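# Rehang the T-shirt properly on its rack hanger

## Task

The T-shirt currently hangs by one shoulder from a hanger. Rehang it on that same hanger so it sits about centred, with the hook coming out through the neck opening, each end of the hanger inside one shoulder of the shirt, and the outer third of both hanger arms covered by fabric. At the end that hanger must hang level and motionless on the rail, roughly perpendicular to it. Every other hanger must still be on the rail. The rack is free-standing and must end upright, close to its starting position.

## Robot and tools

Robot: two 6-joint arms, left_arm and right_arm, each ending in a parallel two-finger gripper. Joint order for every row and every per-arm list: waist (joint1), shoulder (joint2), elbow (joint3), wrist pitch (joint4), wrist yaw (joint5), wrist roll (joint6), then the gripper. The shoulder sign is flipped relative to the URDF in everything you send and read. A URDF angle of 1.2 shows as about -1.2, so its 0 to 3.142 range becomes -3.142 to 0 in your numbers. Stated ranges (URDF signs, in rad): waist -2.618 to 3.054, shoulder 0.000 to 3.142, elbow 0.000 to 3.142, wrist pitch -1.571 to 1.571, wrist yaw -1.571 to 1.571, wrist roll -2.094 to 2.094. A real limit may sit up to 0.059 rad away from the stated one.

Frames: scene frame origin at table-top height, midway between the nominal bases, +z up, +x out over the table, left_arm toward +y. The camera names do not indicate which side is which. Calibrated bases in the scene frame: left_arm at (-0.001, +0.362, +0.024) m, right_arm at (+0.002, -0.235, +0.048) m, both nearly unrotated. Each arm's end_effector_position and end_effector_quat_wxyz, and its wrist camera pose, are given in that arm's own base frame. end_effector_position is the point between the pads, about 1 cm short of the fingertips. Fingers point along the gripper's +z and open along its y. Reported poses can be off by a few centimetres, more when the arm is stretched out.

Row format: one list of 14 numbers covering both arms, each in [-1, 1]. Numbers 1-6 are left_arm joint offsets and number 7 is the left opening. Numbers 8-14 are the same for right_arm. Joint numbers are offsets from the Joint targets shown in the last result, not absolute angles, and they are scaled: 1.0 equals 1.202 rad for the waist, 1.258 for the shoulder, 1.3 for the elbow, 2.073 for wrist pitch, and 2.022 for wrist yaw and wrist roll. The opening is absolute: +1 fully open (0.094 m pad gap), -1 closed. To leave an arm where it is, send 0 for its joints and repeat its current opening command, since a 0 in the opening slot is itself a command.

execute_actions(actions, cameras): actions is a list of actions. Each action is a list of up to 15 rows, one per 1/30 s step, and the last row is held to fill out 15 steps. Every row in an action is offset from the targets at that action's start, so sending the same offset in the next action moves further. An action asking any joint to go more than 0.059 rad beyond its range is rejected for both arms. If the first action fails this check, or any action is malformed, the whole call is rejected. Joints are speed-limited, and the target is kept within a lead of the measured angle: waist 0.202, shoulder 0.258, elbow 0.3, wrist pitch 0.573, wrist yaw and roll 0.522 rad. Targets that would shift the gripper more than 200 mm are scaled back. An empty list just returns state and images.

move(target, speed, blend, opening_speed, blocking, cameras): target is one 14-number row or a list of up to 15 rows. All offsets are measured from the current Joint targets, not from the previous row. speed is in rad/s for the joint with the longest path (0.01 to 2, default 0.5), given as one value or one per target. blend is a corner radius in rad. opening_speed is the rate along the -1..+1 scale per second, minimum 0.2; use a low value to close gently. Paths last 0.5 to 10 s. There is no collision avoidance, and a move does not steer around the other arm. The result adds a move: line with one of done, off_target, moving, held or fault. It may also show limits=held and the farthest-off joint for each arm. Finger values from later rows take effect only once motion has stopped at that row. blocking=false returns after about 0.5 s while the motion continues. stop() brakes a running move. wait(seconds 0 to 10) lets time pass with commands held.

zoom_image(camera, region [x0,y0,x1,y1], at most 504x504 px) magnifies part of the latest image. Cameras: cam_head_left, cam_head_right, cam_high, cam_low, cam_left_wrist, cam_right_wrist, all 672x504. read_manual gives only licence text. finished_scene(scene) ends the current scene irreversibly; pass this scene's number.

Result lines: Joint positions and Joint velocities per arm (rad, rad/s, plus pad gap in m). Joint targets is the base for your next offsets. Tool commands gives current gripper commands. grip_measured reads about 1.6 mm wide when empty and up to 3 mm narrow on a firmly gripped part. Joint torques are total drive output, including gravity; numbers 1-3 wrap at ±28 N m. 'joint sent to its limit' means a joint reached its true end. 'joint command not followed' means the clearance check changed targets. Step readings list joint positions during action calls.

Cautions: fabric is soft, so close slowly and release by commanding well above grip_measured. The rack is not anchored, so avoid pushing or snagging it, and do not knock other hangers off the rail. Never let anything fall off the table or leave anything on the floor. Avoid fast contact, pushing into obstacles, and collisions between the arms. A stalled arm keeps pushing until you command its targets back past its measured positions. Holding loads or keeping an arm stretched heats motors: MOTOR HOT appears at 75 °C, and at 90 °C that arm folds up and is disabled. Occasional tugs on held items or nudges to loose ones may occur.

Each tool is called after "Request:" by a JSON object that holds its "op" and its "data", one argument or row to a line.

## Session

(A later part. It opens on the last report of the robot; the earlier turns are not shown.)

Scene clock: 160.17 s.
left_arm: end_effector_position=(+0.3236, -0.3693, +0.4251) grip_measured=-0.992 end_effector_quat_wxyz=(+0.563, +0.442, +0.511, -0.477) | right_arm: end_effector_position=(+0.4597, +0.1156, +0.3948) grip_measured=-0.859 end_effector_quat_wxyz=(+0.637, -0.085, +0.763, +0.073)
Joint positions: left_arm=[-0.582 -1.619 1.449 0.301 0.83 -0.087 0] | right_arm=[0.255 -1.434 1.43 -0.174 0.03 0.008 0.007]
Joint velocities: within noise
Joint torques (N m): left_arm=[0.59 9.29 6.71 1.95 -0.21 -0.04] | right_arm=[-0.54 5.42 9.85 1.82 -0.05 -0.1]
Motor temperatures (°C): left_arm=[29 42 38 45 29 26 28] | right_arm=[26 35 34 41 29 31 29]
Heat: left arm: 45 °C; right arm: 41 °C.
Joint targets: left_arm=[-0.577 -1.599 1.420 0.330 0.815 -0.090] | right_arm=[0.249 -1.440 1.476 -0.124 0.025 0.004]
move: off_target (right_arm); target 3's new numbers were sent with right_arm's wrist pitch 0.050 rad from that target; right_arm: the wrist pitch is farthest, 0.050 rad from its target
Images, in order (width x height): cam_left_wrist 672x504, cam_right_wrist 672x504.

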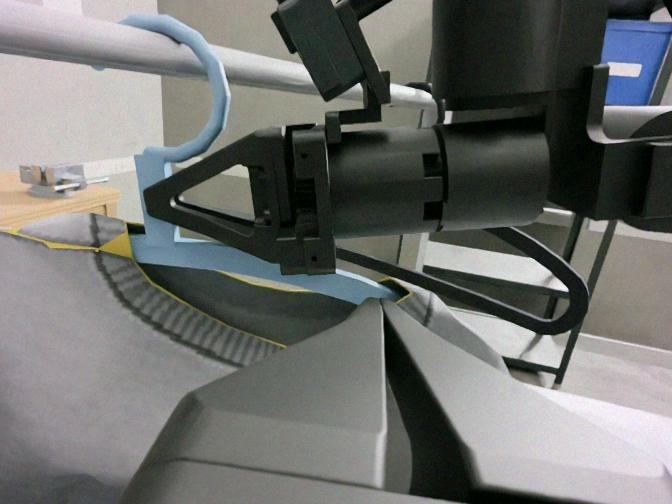

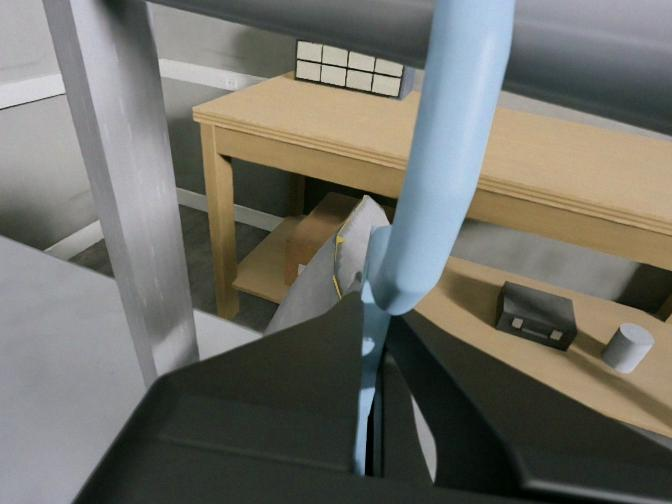

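Request:
{"op": "move", "data": {
  "target": [
    [0,0,0,0,0,0,-1.0,-0.005,-0.0608,0.293,-0.314,0.0074,0.0079,-1.0],
    [0,0,0,0,0,0,-1.0,-0.0208,-0.3029,0.8338,-0.6421,0.0064,0.0158,-1.0]
  ],
  "speed": 0.7,
  "blend": [0.2,0],
  "cameras": ["cam_right_wrist", "cam_left_wrist", "cam_high", "cam_low"]
}}

Scene clock: 163.40 s.
left_arm: end_effector_position=(+0.3236, -0.3693, +0.4251) grip_measured=-0.992 end_effector_quat_wxyz=(+0.563, +0.442, +0.511, -0.477) | right_arm: end_effector_position=(+0.4068, +0.0888, +0.4131) grip_measured=-0.859 end_effector_quat_wxyz=(+0.406, -0.082, +0.910, +0.035)
Joint positions: left_arm=[-0.582 -1.619 1.449 0.301 0.83 -0.087 0] | right_arm=[0.229 -1.816 2.522 -1.438 0.039 0.032 0.007]
Joint velocities: within noise
Joint torques (N m): left_arm=[0.34 9.07 6.61 1.94 -0.14 -0.02] | right_arm=[-0.39 6.48 7.01 0.98 0.06 0.06]
Motor temperatures (°C): left_arm=[29 42 38 45 29 26 28] | right_arm=[26 35 34 41 29 31 29]
Heat: left arm: 45 °C; right arm: 41 °C.
Joint targets: left_arm=[-0.577 -1.599 1.420 0.330 0.815 -0.090] | right_arm=[0.224 -1.821 2.560 -1.455 0.038 0.036]
move: off_target (right_arm); right_arm: the elbow is farthest, 0.038 rad from its target
Images, in order (width x height): cam_high 672x504, cam_low 672x504, cam_left_wrist 672x504, cam_right_wrist 672x504.

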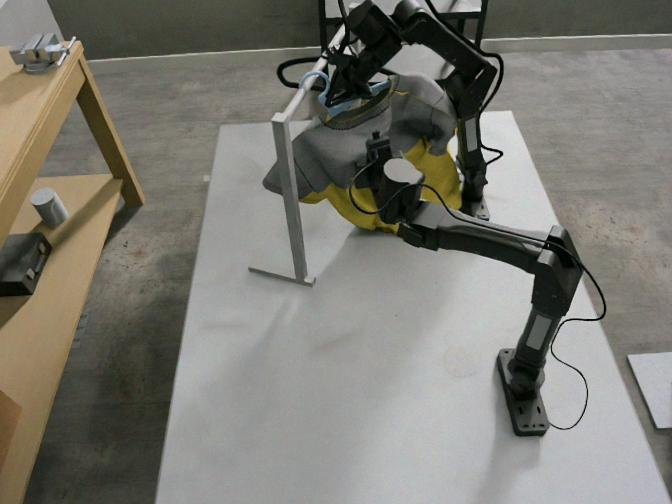

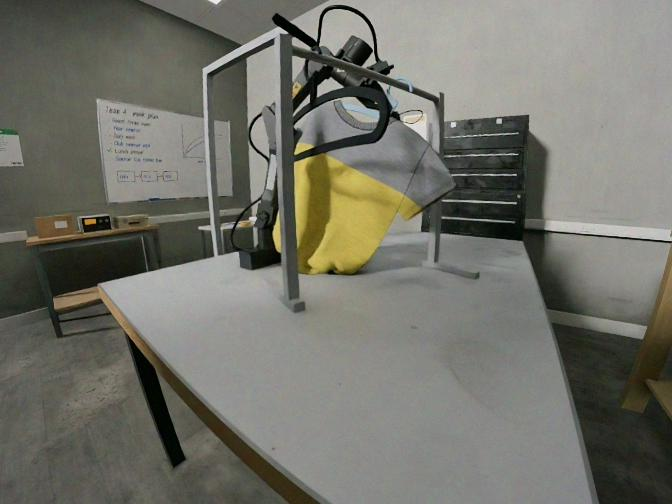

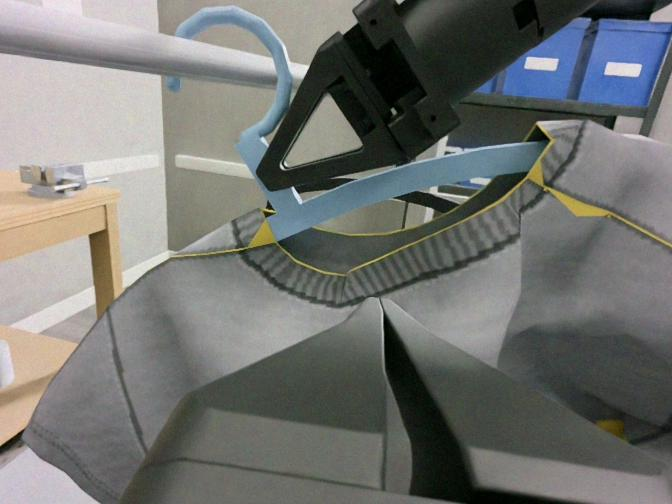

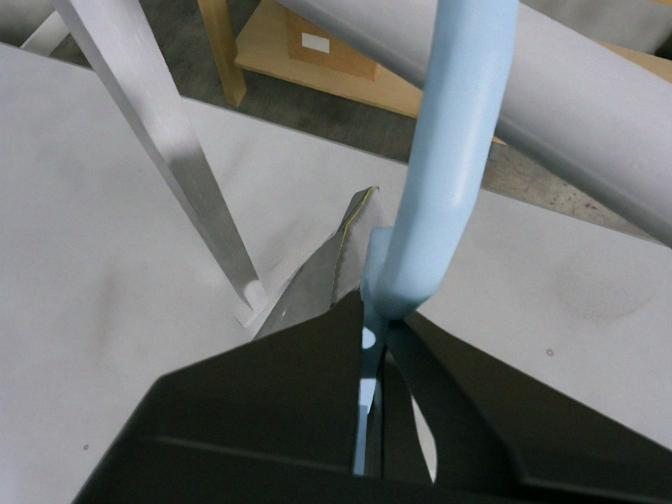

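Request:
{"op": "move", "data": {
  "target": [0,0.1,-0.08,0,0,0,-1.0,0.2255,-0.0692,0.0123,-0.0048,0.2928,0.2601,-1.0],
  "speed": 0.6,
  "cameras": ["cam_right_wrist", "cam_left_wrist", "cam_high", "cam_low"]
}}

Scene clock: 170.17 s.
left_arm: end_effector_position=(+0.2960, -0.3511, +0.4325) grip_measured=-0.992 end_effector_quat_wxyz=(+0.569, +0.443, +0.503, -0.476) | right_arm: end_effector_position=(+0.4149, +0.1075, +0.4058) grip_measured=-0.859 end_effector_quat_wxyz=(+0.446, +0.136, +0.883, -0.064)
Joint positions: left_arm=[-0.582 -1.497 1.343 0.304 0.83 -0.087 0] | right_arm=[0.489 -1.903 2.543 -1.447 0.603 0.546 0.007]
Joint velocities: within noise
Joint torques (N m): left_arm=[0.42 8.27 6.71 1.96 -0.2 -0.04] | right_arm=[0.44 7.41 6.76 0.83 0.45 0.1]
Motor temperatures (°C): left_arm=[29 42 38 45 29 26 28] | right_arm=[26 35 34 40 29 31 29]
Heat: left arm: 45 °C; right arm: 40 °C.
Joint targets: left_arm=[-0.577 -1.474 1.316 0.330 0.815 -0.090] | right_arm=[0.495 -1.908 2.576 -1.465 0.630 0.562]
move: done
Images, in order (width x height): cam_high 672x504, cam_low 672x504, cam_left_wrist 672x504, cam_right_wrist 672x504.

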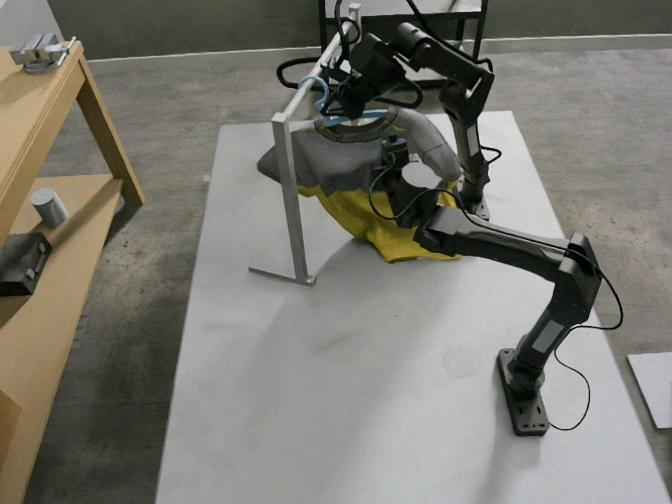

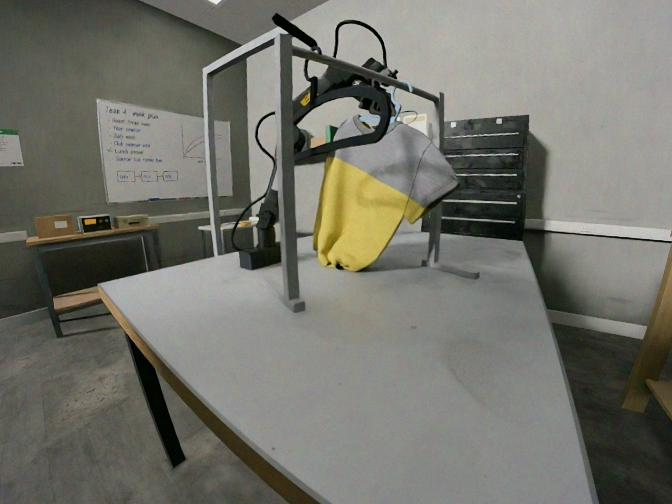

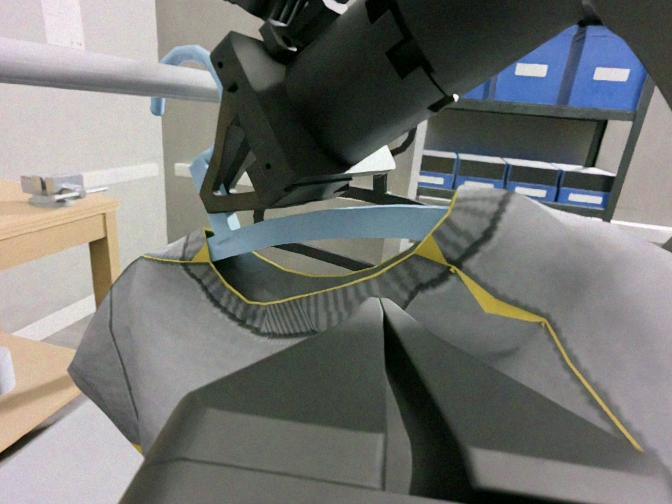

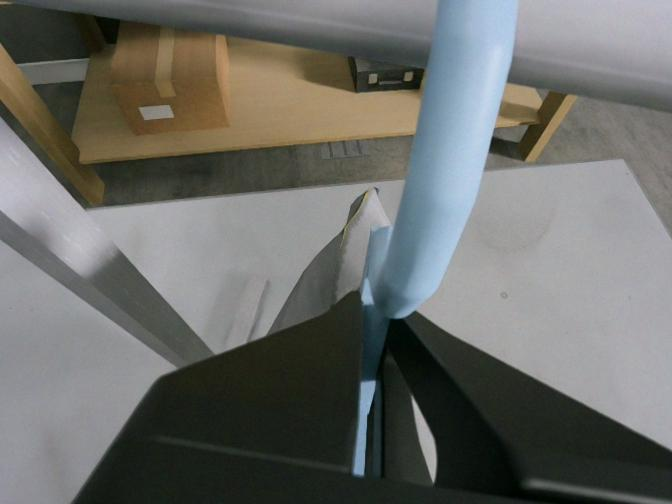

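Request:
{"op": "move", "data": {
  "target": [
    [-0.0849,0.0668,-0.1969,0.1327,-0.0129,-0.0435,-1.0,0,0,0,0,0,0,-1.0],
    [-0.2879,-0.1049,-0.0292,0.0868,-0.1301,-0.0094,-1.0,0,0,0,0,0,0,-1.0],
    [-0.2255,-0.2353,0.08,0.1278,-0.094,-0.0188,-1.0,0,0,0,0,0,0,-1.0]
  ],
  "speed": [0.6,0.4,0.3],
  "blend": [0.05,0.02,0],
  "cameras": ["cam_right_wrist", "cam_left_wrist", "cam_high", "cam_low"]
}}

Scene clock: 175.00 s.
left_arm: end_effector_position=(+0.2710, -0.4629, +0.3957) grip_measured=-0.992 end_effector_quat_wxyz=(+0.566, +0.433, +0.475, -0.516) | right_arm: end_effector_position=(+0.4142, +0.1048, +0.4059) grip_measured=-0.859 end_effector_quat_wxyz=(+0.446, +0.137, +0.882, -0.071)
Joint positions: left_arm=[-0.849 -1.743 1.388 0.57 0.618 -0.127 0] | right_arm=[0.489 -1.903 2.543 -1.454 0.617 0.546 0.007]
Joint velocities: within noise
Joint torques (N m): left_arm=[-0.05 6.71 12.46 1.96 -0.01 -0.02] | right_arm=[0.43 7.42 6.74 0.9 0.31 0.1]
Motor temperatures (°C): left_arm=[29 41 38 45 29 26 28] | right_arm=[26 35 34 40 29 31 29]
Heat: left arm: 45 °C; right arm: 40 °C.
Joint targets: left_arm=[-0.848 -1.770 1.420 0.595 0.625 -0.128] | right_arm=[0.495 -1.908 2.576 -1.465 0.630 0.562]
move: done
Images, in order (width x height): cam_high 672x504, cam_low 672x504, cam_left_wrist 672x504, cam_right_wrist 672x504.

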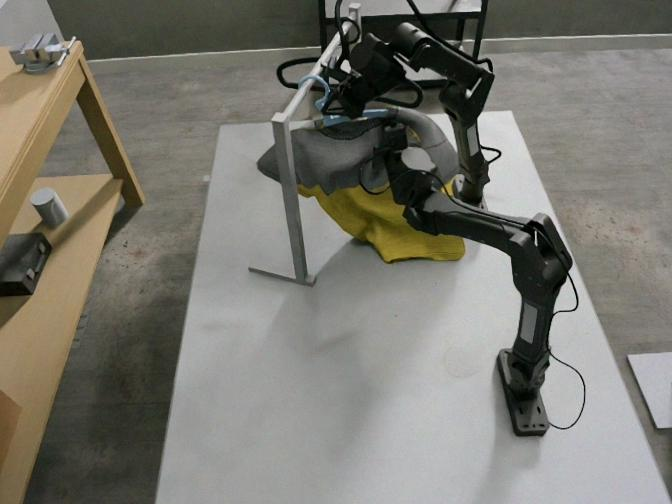

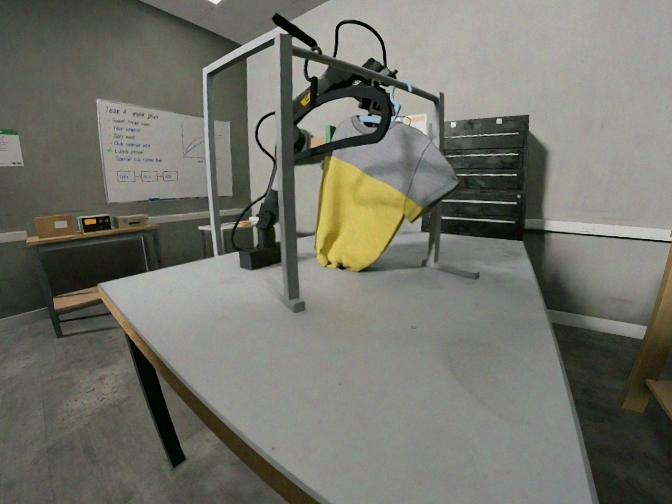

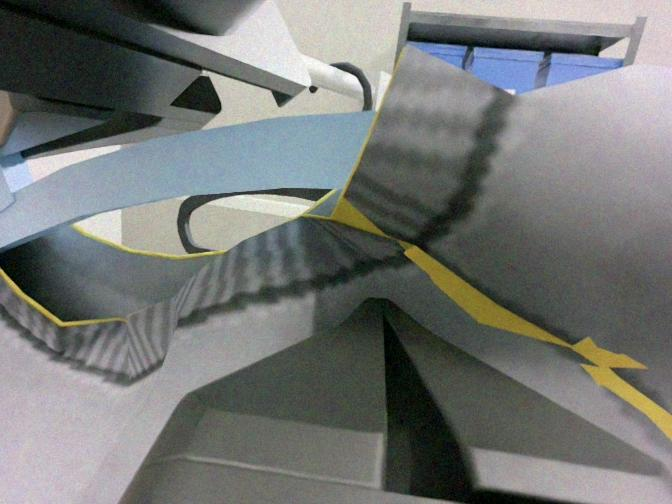

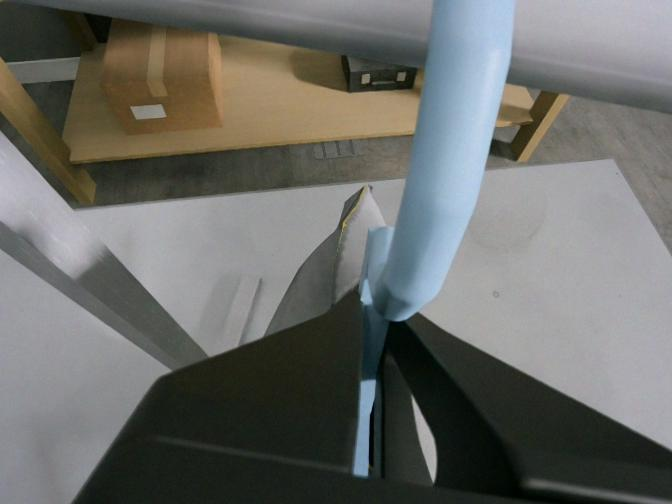

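Request:
{"op": "move", "data": {
  "target": [
    [0.0624,0.0795,0.0077,-0.0458,0.0359,-0.01,-0.1,0,0,0,0,0,0,-1.0],
    [0.0104,-0.0103,0.0692,-0.0555,0.0058,-0.0013,-0.1,0,0,0,0,0,0,-1.0],
    [0.0104,-0.0103,0.0692,-0.0555,0.0058,-0.0013,-1.0,0,0,0,0,0,0,-1.0]
  ],
  "speed": [0.5,0.4,0.5],
  "blend": [0.02,0,0],
  "opening_speed": 1.5,
  "cameras": ["cam_left_wrist", "cam_high"]
}}

Scene clock: 178.77 s.
left_arm: end_effector_position=(+0.2782, -0.4602, +0.4219) grip_measured=-0.992 end_effector_quat_wxyz=(+0.573, +0.431, +0.464, -0.520) | right_arm: end_effector_position=(+0.4132, +0.1022, +0.4056) grip_measured=-0.859 end_effector_quat_wxyz=(+0.445, +0.138, +0.881, -0.078)
Joint positions: left_arm=[-0.83 -1.755 1.48 0.525 0.639 -0.139 0] | right_arm=[0.489 -1.903 2.543 -1.461 0.628 0.546 0.007]
Joint velocities: within noise
Joint torques (N m): left_arm=[-0.59 6.75 12.18 1.2 -0.1 0.02] | right_arm=[0.53 7.39 6.75 0.95 0.19 0.09]
Motor temperatures (°C): left_arm=[29 41 39 45 29 26 28] | right_arm=[26 35 34 39 29 31 30]
Heat: left arm: 45 °C; right arm: 39 °C.
Joint targets: left_arm=[-0.836 -1.783 1.510 0.480 0.637 -0.131] | right_arm=[0.496 -1.908 2.576 -1.465 0.630 0.562]
move: off_target (left_arm); target 3's new numbers were sent with left_arm's wrist pitch 0.053 rad from that target; left_arm: the wrist pitch is farthest, 0.045 rad from its target
Images, in order (width x height): cam_high 672x504, cam_left_wrist 672x504.

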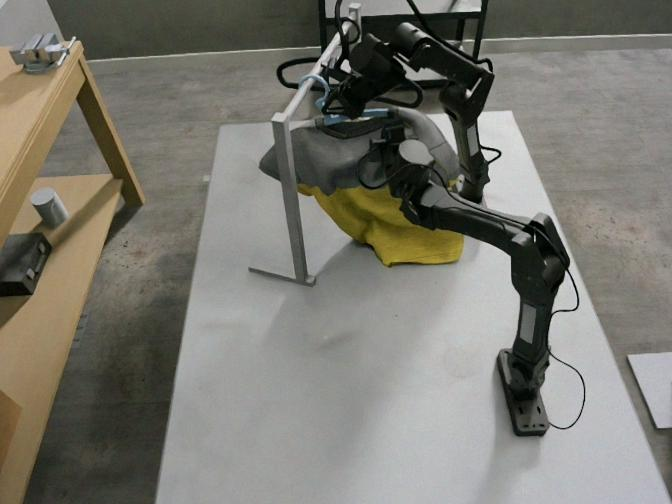

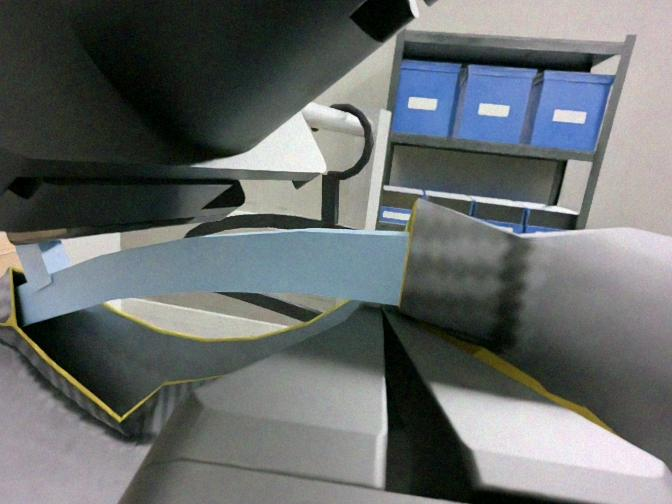

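Request:
{"op": "move", "data": {
  "target": [0.2155,0.2456,-0.1492,-0.0724,0.088,0.0203,-1.0,0,0,0,0,0,0,-1.0],
  "speed": 0.8,
  "cameras": ["cam_left_wrist"]
}}

Request:
{"op": "execute_actions", "data": {
  "actions": [
    [[0,0,0,0,0,0,-1,0,0,0,0.06,0.08,0.08,-1],[0,0,0,0,0,0,-1,0,0,0,0.06,0.08,0.08,-1],[0,0,0,0,0,0,-1,0,0,0,0.06,0.08,0.08,-1],[0,0,0,0,0,0,-1,0,0,0,0.06,0.08,0.08,-1],[0,0,0,0,0,0,-1,0,0,0,0,-0.08,-0.08,-1],[0,0,0,0,0,0,-1,0,0,0,0,-0.08,-0.08,-1],[0,0,0,0,0,0,-1,0,0,0,0,-0.08,-0.08,-1],[0,0,0,0,0,0,-1,0,0,0,0,-0.08,-0.08,-1],[0,0,0,0,0,0,-1,0,0,0,0.06,0.08,0.08,-1],[0,0,0,0,0,0,-1,0,0,0,0.06,0.08,0.08,-1],[0,0,0,0,0,0,-1,0,0,0,0.06,0.08,0.08,-1],[0,0,0,0,0,0,-1,0,0,0,0.06,0.08,0.08,-1],[0,0,0,0,0,0,-1,0,0,0,0,-0.08,-0.08,-1],[0,0,0,0,0,0,-1,0,0,0,0,-0.08,-0.08,-1],[0,0,0,0,0,0,-1,0,0,0,0,-0.08,-0.08,-1]],
    [[0,0,0,0,0,0,-1,0,0,0,0.06,0.16,0.16,-1],[0,0,0,0,0,0,-1,0,0,0,0.06,0.16,0.16,-1],[0,0,0,0,0,0,-1,0,0,0,0.06,0.16,0.16,-1],[0,0,0,0,0,0,-1,0,0,0,0.06,0.16,0.16,-1],[0,0,0,0,0,0,-1,0,0,0,0,0,0,-1],[0,0,0,0,0,0,-1,0,0,0,0,0,0,-1],[0,0,0,0,0,0,-1,0,0,0,0,0,0,-1],[0,0,0,0,0,0,-1,0,0,0,0,0,0,-1],[0,0,0,0,0,0,-1,0,0,0,0.06,0.16,0.16,-1],[0,0,0,0,0,0,-1,0,0,0,0.06,0.16,0.16,-1],[0,0,0,0,0,0,-1,0,0,0,0.06,0.16,0.16,-1],[0,0,0,0,0,0,-1,0,0,0,0.06,0.16,0.16,-1],[0,0,0,0,0,0,-1,0,0,0,0,0.08,0.08,-1],[0,0,0,0,0,0,-1,0,0,0,0,0.08,0.08,-1],[0,0,0,0,0,0,-1,0,0,0,0,0.08,0.08,-1]]
  ],
  "cameras": ["cam_left_wrist", "cam_high", "cam_low"]
}}

Scene clock: 181.97 s.
left_arm: end_effector_position=(+0.2945, -0.3413, +0.4554) grip_measured=-0.992 end_effector_quat_wxyz=(+0.605, +0.435, +0.477, -0.466) | right_arm: end_effector_position=(+0.4132, +0.1022, +0.4056) grip_measured=-0.859 end_effector_quat_wxyz=(+0.445, +0.138, +0.881, -0.078)
Joint positions: left_arm=[-0.571 -1.471 1.34 0.375 0.81 -0.096 0] | right_arm=[0.489 -1.903 2.543 -1.461 0.628 0.546 0.007]
Joint velocities: within noise
Joint torques (N m): left_arm=[-0.43 5.82 6.94 1.17 -0.06 0.09] | right_arm=[0.51 7.41 6.74 0.95 0.2 0.1]
Motor temperatures (°C): left_arm=[29 41 39 44 29 26 28] | right_arm=[26 35 34 39 29 31 30]
Heat: left arm: 44 °C; right arm: 39 °C.
Joint targets: left_arm=[-0.577 -1.474 1.316 0.330 0.815 -0.090] | right_arm=[0.496 -1.908 2.576 -1.465 0.630 0.562]
move: off_target (left_arm); left_arm: the wrist pitch is farthest, 0.045 rad from its target
Images, in order (width x height): cam_left_wrist 672x504.

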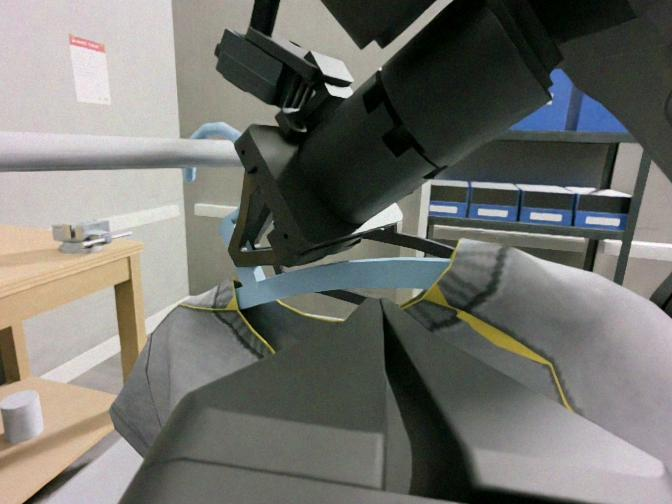

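Scene clock: 183.67 s.
left_arm: end_effector_position=(+0.2943, -0.3414, +0.4551) grip_measured=-0.992 end_effector_quat_wxyz=(+0.604, +0.435, +0.478, -0.467) | right_arm: end_effector_position=(+0.4152, +0.1046, +0.4062) grip_measured=-0.859 end_effector_quat_wxyz=(+0.448, +0.150, +0.879, -0.069)
Joint positions: left_arm=[-0.571 -1.471 1.34 0.373 0.811 -0.096 0] | right_arm=[0.492 -1.909 2.55 -1.455 0.628 0.572 0.007]
Joint velocities: within noise
Joint torques (N m): left_arm=[-0.53 5.96 6.83 1.16 0 0.08] | right_arm=[0.29 8.05 6.19 0.9 0.2 -0.11]
Motor temperatures (°C): left_arm=[29 41 39 44 29 26 28] | right_arm=[26 35 34 39 29 30 30]
Heat: left arm: 44 °C; right arm: 39 °C.
Joint targets: left_arm=[-0.577 -1.474 1.316 0.330 0.815 -0.090] | right_arm=[0.496 -1.908 2.576 -1.465 0.630 0.562]
Step readings (joint positions of left_arm | right_arm):
0: [-0.571 -1.471 1.340 0.375 0.810 -0.096] | [0.489 -1.903 2.543 -1.461 0.628 0.546]
1: [-0.571 -1.471 1.340 0.375 0.810 -0.096] | [0.489 -1.903 2.543 -1.458 0.639 0.563]
2: [-0.571 -1.471 1.340 0.375 0.810 -0.096] | [0.490 -1.903 2.543 -1.450 0.660 0.592]
4: [-0.571 -1.471 1.340 0.375 0.810 -0.096] | [0.490 -1.904 2.543 -1.432 0.696 0.635]
8: [-0.571 -1.471 1.340 0.373 0.810 -0.096] | [0.489 -1.904 2.546 -1.441 0.579 0.512]
15: [-0.571 -1.471 1.340 0.373 0.811 -0.096] | [0.491 -1.905 2.548 -1.431 0.588 0.529]
16: [-0.571 -1.471 1.340 0.373 0.811 -0.096] | [0.490 -1.906 2.548 -1.434 0.587 0.534]
17: [-0.571 -1.471 1.340 0.373 0.811 -0.096] | [0.490 -1.908 2.548 -1.429 0.619 0.568]
19: [-0.571 -1.471 1.340 0.373 0.811 -0.096] | [0.492 -1.908 2.548 -1.420 0.669 0.621]
23: [-0.571 -1.471 1.340 0.373 0.811 -0.096] | [0.492 -1.909 2.550 -1.434 0.571 0.511]
30: [-0.571 -1.471 1.340 0.373 0.811 -0.096] | [0.492 -1.909 2.550 -1.431 0.657 0.601]
Images, in order (width x height): cam_high 672x504, cam_low 672x504, cam_left_wrist 672x504.

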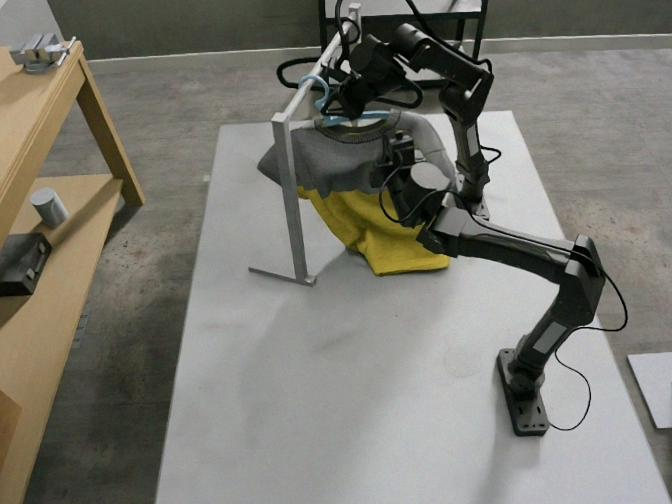

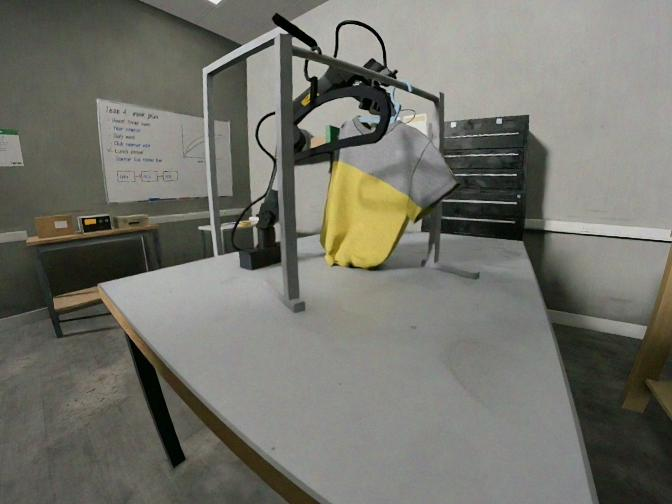

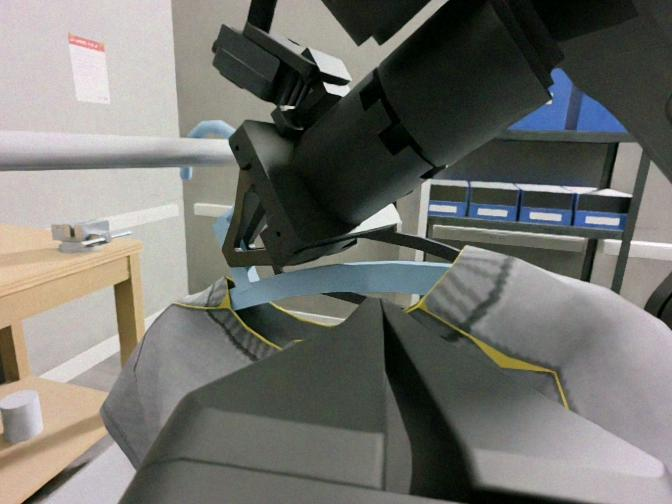

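Request:
{"op": "execute_actions", "data": {
  "actions": [
    [[0,0,0,0,0,0,-1,0,0.053,-0.066,0,0,0,-1],[0,0,0,0,0,0,-1,0,0.071,-0.088,0,0,0,-1],[0,0,0,0,0,0,-1,0,0.042,-0.052,0,0,0,-1],[0,0,0,0,0,0,-1,0,-0.015,0.018,0,0,0,-1],[0,0,0,0,0,0,-1,0,-0.062,0.077,0,0,0,-1],[0,0,0,0,0,0,-1,0,-0.068,0.084,0,0,0,-1],[0,0,0,0,0,0,-1,0,-0.029,0.036,0,0,0,-1],[0,0,0,0,0,0,-1,0,0.029,-0.036,0,0,0,-1],[0,0,0,0,0,0,-1,0,0.068,-0.084,0,0,0,-1],[0,0,0,0,0,0,-1,0,0.062,-0.077,0,0,0,-1],[0,0,0,0,0,0,-1,0,0.015,-0.018,0,0,0,-1],[0,0,0,0,0,0,-1,0,-0.042,0.052,0,0,0,-1],[0,0,0,0,0,0,-1,0,-0.071,0.088,0,0,0,-1],[0,0,0,0,0,0,-1,0,-0.053,0.066,0,0,0,-1],[0,0,0,0,0,0,-1,0,0,0,0,0,0,-1]],
    [[0,0,0,0,0,0,-1,0,0.053,-0.066,0,0,0,-1],[0,0,0,0,0,0,-1,0,0.071,-0.088,0,0,0,-1],[0,0,0,0,0,0,-1,0,0.042,-0.052,0,0,0,-1],[0,0,0,0,0,0,-1,0,-0.015,0.018,0,0,0,-1],[0,0,0,0,0,0,-1,0,-0.062,0.077,0,0,0,-1],[0,0,0,0,0,0,-1,0,-0.068,0.084,0,0,0,-1],[0,0,0,0,0,0,-1,0,-0.029,0.036,0,0,0,-1],[0,0,0,0,0,0,-1,0,0.029,-0.036,0,0,0,-1],[0,0,0,0,0,0,-1,0,0.068,-0.084,0,0,0,-1],[0,0,0,0,0,0,-1,0,0.062,-0.077,0,0,0,-1],[0,0,0,0,0,0,-1,0,0.015,-0.018,0,0,0,-1],[0,0,0,0,0,0,-1,0,-0.042,0.052,0,0,0,-1],[0,0,0,0,0,0,-1,0,-0.071,0.088,0,0,0,-1],[0,0,0,0,0,0,-1,0,-0.053,0.066,0,0,0,-1],[0,0,0,0,0,0,-1,0,0,0,0,0,0,-1]]
  ],
  "cameras": ["cam_left_wrist", "cam_head_left"]
}}

Scene clock: 187.60 s.
left_arm: end_effector_position=(+0.2943, -0.3414, +0.4551) grip_measured=-0.992 end_effector_quat_wxyz=(+0.604, +0.435, +0.478, -0.467) | right_arm: end_effector_position=(+0.4238, +0.1086, +0.4023) grip_measured=-0.859 end_effector_quat_wxyz=(+0.448, +0.143, +0.880, -0.074)
Joint positions: left_arm=[-0.571 -1.471 1.34 0.373 0.811 -0.096 0] | right_arm=[0.491 -1.947 2.586 -1.454 0.63 0.557 0.007]
Joint velocities: within noise
Joint torques (N m): left_arm=[-0.58 5.75 6.82 1.2 -0.05 0.1] | right_arm=[0.35 11.85 3.63 0.89 0.19 0]
Motor temperatures (°C): left_arm=[29 40 39 43 29 26 28] | right_arm=[26 36 34 39 29 30 30]
Heat: left arm: 43 °C; right arm: 39 °C.
Joint targets: left_arm=[-0.577 -1.474 1.316 0.330 0.815 -0.090] | right_arm=[0.495 -1.908 2.576 -1.465 0.630 0.562]
Step readings (joint positions of left_arm | right_arm):
0: [-0.571 -1.471 1.340 0.373 0.811 -0.096] | [0.492 -1.909 2.550 -1.455 0.628 0.572]
1: [-0.571 -1.471 1.340 0.373 0.811 -0.096] | [0.492 -1.905 2.540 -1.452 0.628 0.572]
2: [-0.571 -1.471 1.340 0.373 0.811 -0.096] | [0.492 -1.894 2.519 -1.441 0.634 0.566]
4: [-0.571 -1.471 1.340 0.373 0.811 -0.096] | [0.492 -1.890 2.520 -1.441 0.631 0.563]
8: [-0.571 -1.471 1.340 0.373 0.811 -0.096] | [0.491 -1.940 2.601 -1.449 0.628 0.569]
15: [-0.571 -1.471 1.340 0.373 0.811 -0.096] | [0.491 -1.952 2.618 -1.450 0.631 0.566]
16: [-0.571 -1.471 1.340 0.373 0.811 -0.096] | [0.491 -1.941 2.588 -1.446 0.630 0.566]
17: [-0.571 -1.471 1.340 0.373 0.811 -0.096] | [0.491 -1.922 2.543 -1.441 0.637 0.560]
19: [-0.571 -1.471 1.340 0.373 0.811 -0.096] | [0.491 -1.906 2.527 -1.434 0.634 0.557]
23: [-0.571 -1.471 1.340 0.373 0.811 -0.096] | [0.491 -1.942 2.607 -1.444 0.630 0.564]
30: [-0.571 -1.471 1.340 0.373 0.811 -0.096] | [0.491 -1.950 2.616 -1.452 0.630 0.561]
Images, in order (width x height): cam_head_left 672x504, cam_left_wrist 672x504.

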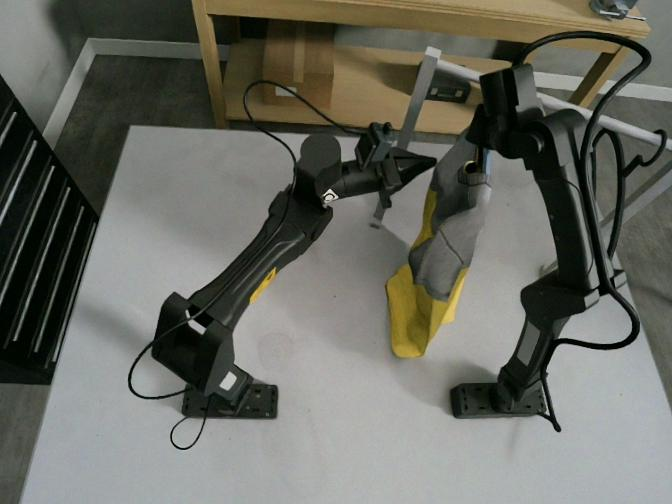

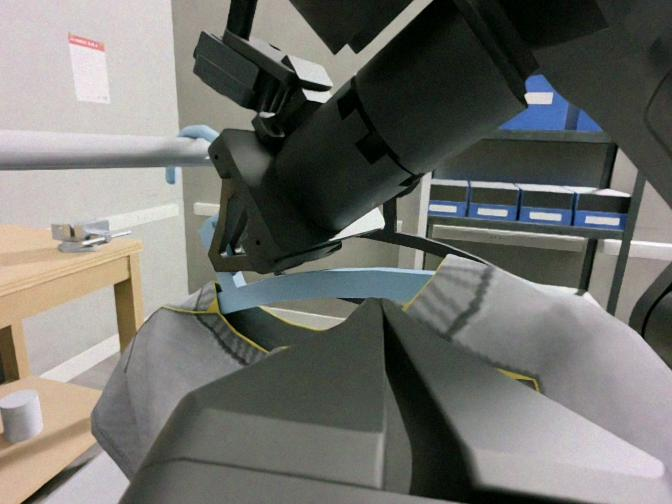

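Request:
{"op": "execute_actions", "data": {
  "actions": [
    [[0,0,0,0,0,0,-1,0,0.085,-0.105,0,0,0,-1],[0,0,0,0,0,0,-1,0,0.114,-0.141,0,0,0,-1],[0,0,0,0,0,0,-1,0,0.067,-0.083,0,0,0,-1],[0,0,0,0,0,0,-1,0,-0.024,0.029,0,0,0,-1],[0,0,0,0,0,0,-1,0,-0.099,0.123,0,0,0,-1],[0,0,0,0,0,0,-1,0,-0.109,0.134,0,0,0,-1],[0,0,0,0,0,0,-1,0,-0.046,0.058,0,0,0,-1],[0,0,0,0,0,0,-1,0,0.046,-0.058,0,0,0,-1],[0,0,0,0,0,0,-1,0,0.109,-0.134,0,0,0,-1],[0,0,0,0,0,0,-1,0,0.099,-0.123,0,0,0,-1],[0,0,0,0,0,0,-1,0,0.024,-0.029,0,0,0,-1],[0,0,0,0,0,0,-1,0,-0.067,0.083,0,0,0,-1],[0,0,0,0,0,0,-1,0,-0.114,0.141,0,0,0,-1],[0,0,0,0,0,0,-1,0,-0.085,0.105,0,0,0,-1],[0,0,0,0,0,0,-1,0,0,0,0,0,0,-1]],
    [[0,0,0,0,0,0,-1,0,0.085,-0.105,0,0,0,-1],[0,0,0,0,0,0,-1,0,0.114,-0.141,0,0,0,-1],[0,0,0,0,0,0,-1,0,0.067,-0.083,0,0,0,-1],[0,0,0,0,0,0,-1,0,-0.024,0.029,0,0,0,-1],[0,0,0,0,0,0,-1,0,-0.099,0.123,0,0,0,-1],[0,0,0,0,0,0,-1,0,-0.109,0.134,0,0,0,-1],[0,0,0,0,0,0,-1,0,-0.046,0.058,0,0,0,-1],[0,0,0,0,0,0,-1,0,0.046,-0.058,0,0,0,-1],[0,0,0,0,0,0,-1,0,0.109,-0.134,0,0,0,-1],[0,0,0,0,0,0,-1,0,0.099,-0.123,0,0,0,-1],[0,0,0,0,0,0,-1,0,0.024,-0.029,0,0,0,-1],[0,0,0,0,0,0,-1,0,-0.067,0.083,0,0,0,-1],[0,0,0,0,0,0,-1,0,-0.114,0.141,0,0,0,-1],[0,0,0,0,0,0,-1,0,-0.085,0.105,0,0,0,-1],[0,0,0,0,0,0,-1,0,0,0,0,0,0,-1]],
    [[0,0,0,0,0,0,-1,0,0.085,-0.105,0,0,0,-1],[0,0,0,0,0,0,-1,0,0.114,-0.141,0,0,0,-1],[0,0,0,0,0,0,-1,0,0.067,-0.083,0,0,0,-1],[0,0,0,0,0,0,-1,0,-0.024,0.029,0,0,0,-1],[0,0,0,0,0,0,-1,0,-0.099,0.123,0,0,0,-1],[0,0,0,0,0,0,-1,0,-0.109,0.134,0,0,0,-1],[0,0,0,0,0,0,-1,0,-0.046,0.058,0,0,0,-1],[0,0,0,0,0,0,-1,0,0.046,-0.058,0,0,0,-1],[0,0,0,0,0,0,-1,0,0.109,-0.134,0,0,0,-1],[0,0,0,0,0,0,-1,0,0.099,-0.123,0,0,0,-1],[0,0,0,0,0,0,-1,0,0.024,-0.029,0,0,0,-1],[0,0,0,0,0,0,-1,0,-0.067,0.083,0,0,0,-1],[0,0,0,0,0,0,-1,0,-0.114,0.141,0,0,0,-1],[0,0,0,0,0,0,-1,0,-0.085,0.105,0,0,0,-1],[0,0,0,0,0,0,-1,0,0,0,0,0,0,-1]]
  ],
  "cameras": ["cam_left_wrist", "cam_head_left", "cam_high"]
}}

Scene clock: 190.30 s.
left_arm: end_effector_position=(+0.2943, -0.3414, +0.4551) grip_measured=-0.992 end_effector_quat_wxyz=(+0.604, +0.435, +0.478, -0.467) | right_arm: end_effector_position=(+0.4248, +0.1094, +0.4025) grip_measured=-0.859 end_effector_quat_wxyz=(+0.448, +0.141, +0.880, -0.074)
Joint positions: left_arm=[-0.571 -1.471 1.34 0.373 0.811 -0.096 0] | right_arm=[0.491 -1.95 2.589 -1.45 0.628 0.551 0.007]
Joint velocities: within noise
Joint torques (N m): left_arm=[-0.4 5.85 7.21 1.16 -0.02 0.07] | right_arm=[0.32 12.15 3.47 0.87 0.2 0.05]
Motor temperatures (°C): left_arm=[29 40 39 43 29 26 28] | right_arm=[26 36 34 39 29 30 30]
Heat: left arm: 43 °C; right arm: 39 °C.
Joint targets: left_arm=[-0.577 -1.474 1.316 0.330 0.815 -0.090] | right_arm=[0.495 -1.908 2.576 -1.465 0.630 0.562]
Step readings (joint positions of left_arm | right_arm):
0: [-0.571 -1.471 1.340 0.373 0.811 -0.096] | [0.491 -1.947 2.586 -1.454 0.630 0.557]
1: [-0.571 -1.471 1.340 0.373 0.811 -0.096] | [0.491 -1.935 2.564 -1.444 0.630 0.555]
2: [-0.571 -1.471 1.340 0.373 0.811 -0.096] | [0.491 -1.904 2.506 -1.414 0.639 0.555]
4: [-0.571 -1.471 1.340 0.373 0.811 -0.096] | [0.491 -1.879 2.492 -1.421 0.633 0.554]
8: [-0.571 -1.471 1.340 0.373 0.811 -0.096] | [0.490 -1.954 2.647 -1.431 0.630 0.561]
15: [-0.571 -1.471 1.340 0.373 0.811 -0.096] | [0.490 -1.969 2.662 -1.437 0.633 0.560]
16: [-0.571 -1.471 1.340 0.373 0.811 -0.096] | [0.490 -1.949 2.608 -1.427 0.631 0.560]
17: [-0.571 -1.471 1.340 0.373 0.811 -0.096] | [0.490 -1.915 2.527 -1.426 0.630 0.560]
19: [-0.571 -1.471 1.340 0.373 0.811 -0.096] | [0.490 -1.888 2.495 -1.415 0.642 0.552]
23: [-0.571 -1.471 1.340 0.373 0.811 -0.096] | [0.490 -1.958 2.643 -1.429 0.634 0.558]
30: [-0.571 -1.471 1.340 0.373 0.811 -0.096] | [0.489 -1.966 2.658 -1.435 0.634 0.558]
31: [-0.571 -1.471 1.340 0.373 0.811 -0.096] | [0.489 -1.948 2.607 -1.427 0.633 0.558]
32: [-0.571 -1.471 1.340 0.373 0.811 -0.096] | [0.489 -1.914 2.528 -1.424 0.630 0.560]
34: [-0.571 -1.471 1.340 0.373 0.811 -0.096] | [0.489 -1.887 2.493 -1.415 0.643 0.549]
38: [-0.571 -1.471 1.340 0.373 0.811 -0.096] | [0.489 -1.959 2.643 -1.429 0.633 0.558]
45: [-0.571 -1.471 1.340 0.373 0.811 -0.096] | [0.489 -1.971 2.667 -1.437 0.634 0.558]
Images, in order (width x height): cam_head_left 672x504, cam_high 672x504, cam_left_wrist 672x504.

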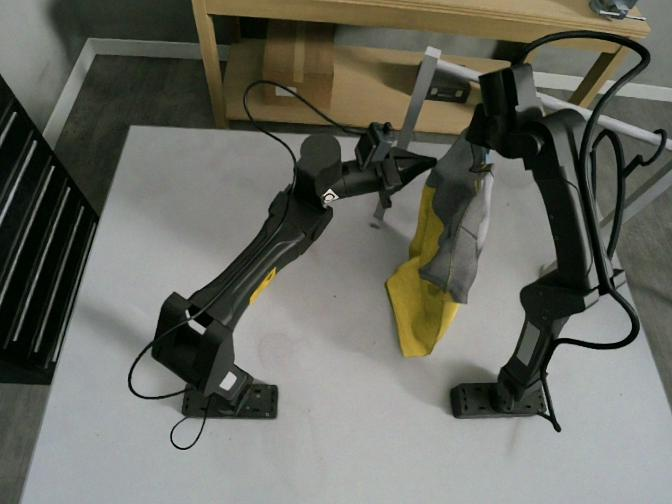

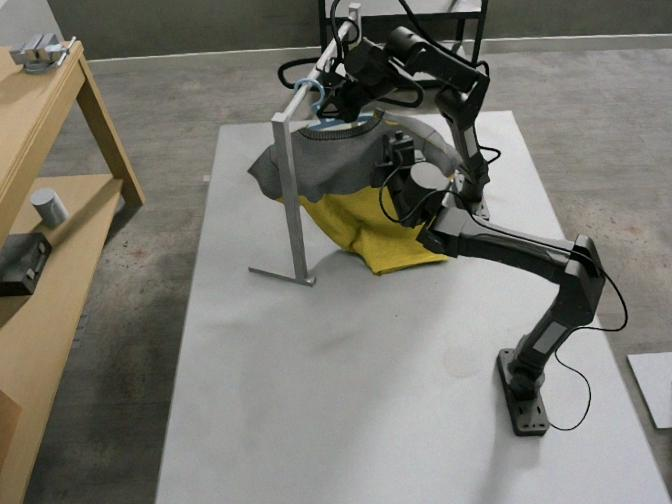

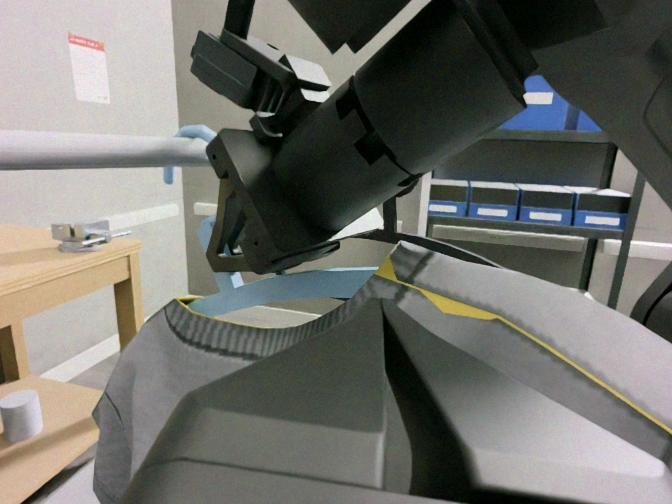

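Request:
{"op": "execute_actions", "data": {
  "actions": [
    [[0,0,0,0,0,0,-1,0,0.085,-0.105,0,0,0,-1],[0,0,0,0,0,0,-1,0,0.114,-0.141,0,0,0,-1],[0,0,0,0,0,0,-1,0,0.067,-0.083,0,0,0,-1],[0,0,0,0,0,0,-1,0,-0.024,0.029,0,0,0,-1],[0,0,0,0,0,0,-1,0,-0.099,0.123,0,0,0,-1],[0,0,0,0,0,0,-1,0,-0.109,0.134,0,0,0,-1],[0,0,0,0,0,0,-1,0,-0.046,0.058,0,0,0,-1],[0,0,0,0,0,0,-1,0,0.046,-0.058,0,0,0,-1],[0,0,0,0,0,0,-1,0,0.109,-0.134,0,0,0,-1],[0,0,0,0,0,0,-1,0,0.099,-0.123,0,0,0,-1],[0,0,0,0,0,0,-1,0,0.024,-0.029,0,0,0,-1],[0,0,0,0,0,0,-1,0,-0.067,0.083,0,0,0,-1],[0,0,0,0,0,0,-1,0,-0.114,0.141,0,0,0,-1],[0,0,0,0,0,0,-1,0,-0.085,0.105,0,0,0,-1],[0,0,0,0,0,0,-1,0,0,0,0,0,0,-1]]
  ],
  "cameras": ["cam_left_wrist", "cam_right_wrist", "cam_high", "cam_low"]
}}

Scene clock: 191.97 s.
left_arm: end_effector_position=(+0.2943, -0.3414, +0.4548) grip_measured=-0.992 end_effector_quat_wxyz=(+0.603, +0.435, +0.478, -0.467) | right_arm: end_effector_position=(+0.4250, +0.1088, +0.4022) grip_measured=-0.859 end_effector_quat_wxyz=(+0.448, +0.142, +0.879, -0.074)
Joint positions: left_arm=[-0.571 -1.471 1.34 0.372 0.811 -0.096 0] | right_arm=[0.489 -1.95 2.588 -1.45 0.628 0.552 0.007]
Joint velocities: within noise
Joint torques (N m): left_arm=[-0.53 5.91 7.16 1.21 0.03 0.08] | right_arm=[0.47 12.19 3.45 0.86 0.19 0.04]
Motor temperatures (°C): left_arm=[29 40 39 43 29 26 28] | right_arm=[26 36 33 38 29 30 30]
Heat: left arm: 43 °C; right arm: 38 °C.
Joint targets: left_arm=[-0.577 -1.474 1.316 0.330 0.815 -0.090] | right_arm=[0.496 -1.908 2.576 -1.465 0.630 0.562]
Step readings (joint positions of left_arm | right_arm):
0: [-0.571 -1.471 1.340 0.373 0.811 -0.096] | [0.491 -1.950 2.589 -1.450 0.628 0.551]
1: [-0.571 -1.471 1.340 0.373 0.811 -0.096] | [0.491 -1.937 2.565 -1.440 0.628 0.551]
2: [-0.571 -1.471 1.340 0.373 0.811 -0.096] | [0.491 -1.903 2.501 -1.409 0.640 0.551]
4: [-0.571 -1.471 1.340 0.373 0.811 -0.096] | [0.491 -1.875 2.485 -1.415 0.633 0.551]
8: [-0.571 -1.471 1.340 0.373 0.811 -0.096] | [0.490 -1.946 2.635 -1.426 0.628 0.558]
15: [-0.571 -1.471 1.340 0.373 0.811 -0.096] | [0.489 -1.968 2.659 -1.437 0.633 0.558]
Images, in order (width x height): cam_high 672x504, cam_low 672x504, cam_left_wrist 672x504, cam_right_wrist 672x504.

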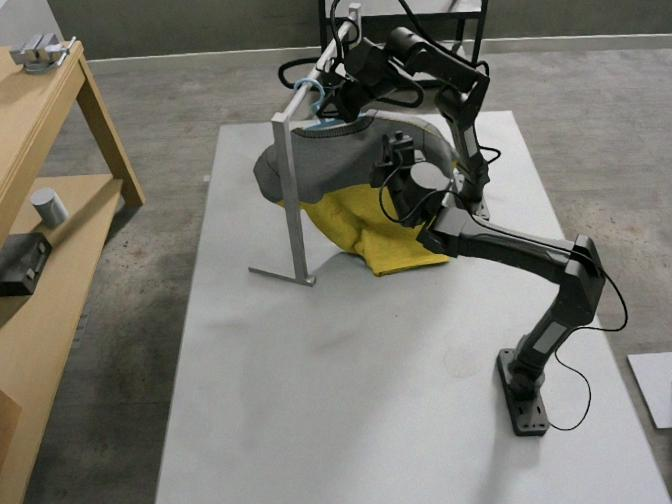

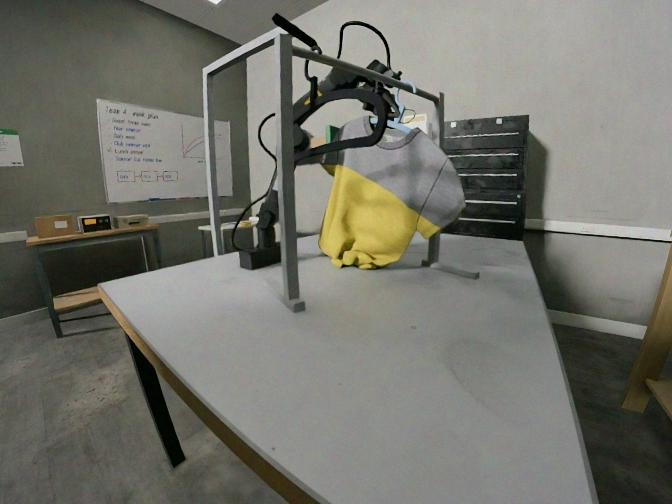

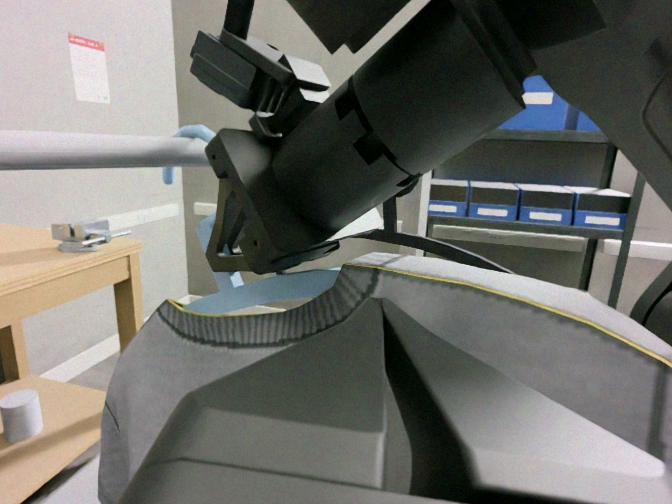

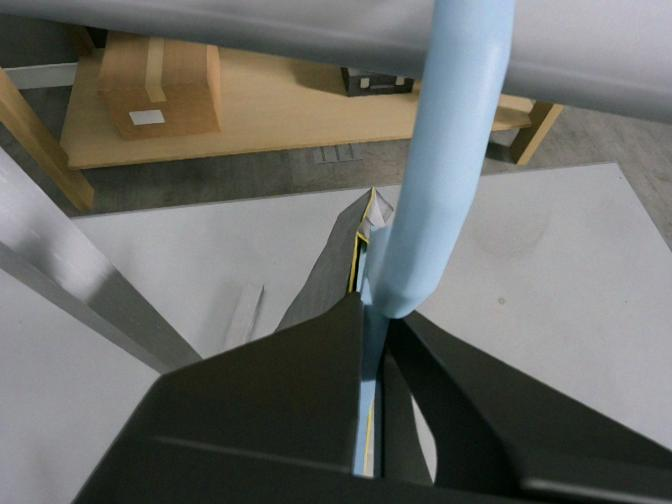

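Request:
{"op": "move", "data": {
  "target": [
    [0,0,0,0,0,0,-1,0.003,0.209,-0.512,0.3256,0.052,-0.0846,-1],
    [0,0,0,0,0,0,-1,-0.009,0.2925,-0.793,0.603,0.0767,-0.190,-1]
  ],
  "blend": 0.15,
  "speed": 0.8,
  "cameras": ["cam_left_wrist", "cam_right_wrist", "cam_high"]
}}

Scene clock: 195.53 s.
left_arm: end_effector_position=(+0.2943, -0.3414, +0.4548) grip_measured=-0.992 end_effector_quat_wxyz=(+0.603, +0.435, +0.478, -0.467) | right_arm: end_effector_position=(+0.4586, +0.1020, +0.3973) grip_measured=-0.859 end_effector_quat_wxyz=(+0.639, +0.128, +0.753, -0.093)
Joint positions: left_arm=[-0.571 -1.471 1.34 0.372 0.811 -0.096 0] | right_arm=[0.489 -1.561 1.565 -0.242 0.788 0.195 0.007]
Joint velocities: within noise
Joint torques (N m): left_arm=[-0.47 5.7 7.05 1.25 -0.05 0.1] | right_arm=[-0.38 8.83 4.93 1.44 0.07 -0.15]
Motor temperatures (°C): left_arm=[29 39 39 42 29 26 28] | right_arm=[26 36 33 38 29 30 30]
Heat: left arm: 42 °C; right arm: 38 °C.
Joint targets: left_arm=[-0.577 -1.474 1.316 0.330 0.815 -0.090] | right_arm=[0.485 -1.540 1.545 -0.215 0.785 0.178]
move: off_target (left_arm); left_arm: the wrist pitch is farthest, 0.042 rad from its target
Images, in order (width x height): cam_high 672x504, cam_left_wrist 672x504, cam_right_wrist 672x504.

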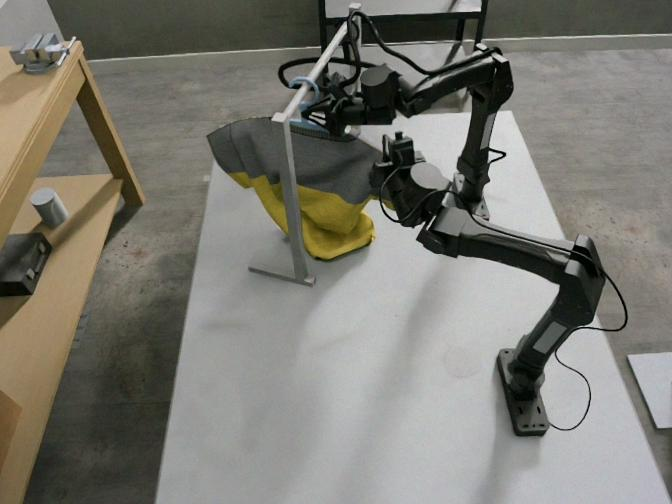

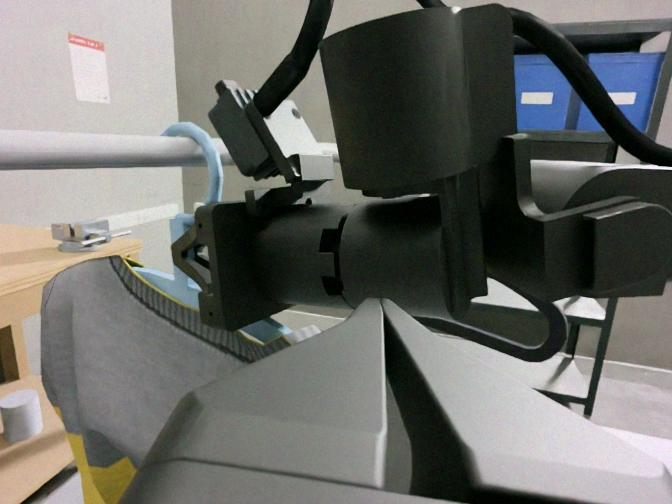

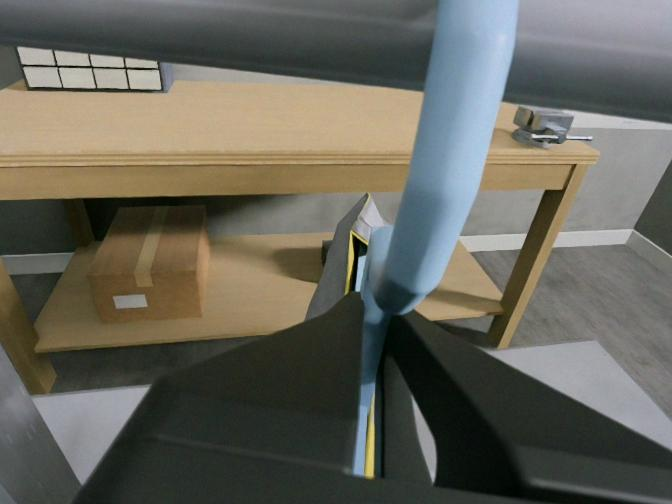

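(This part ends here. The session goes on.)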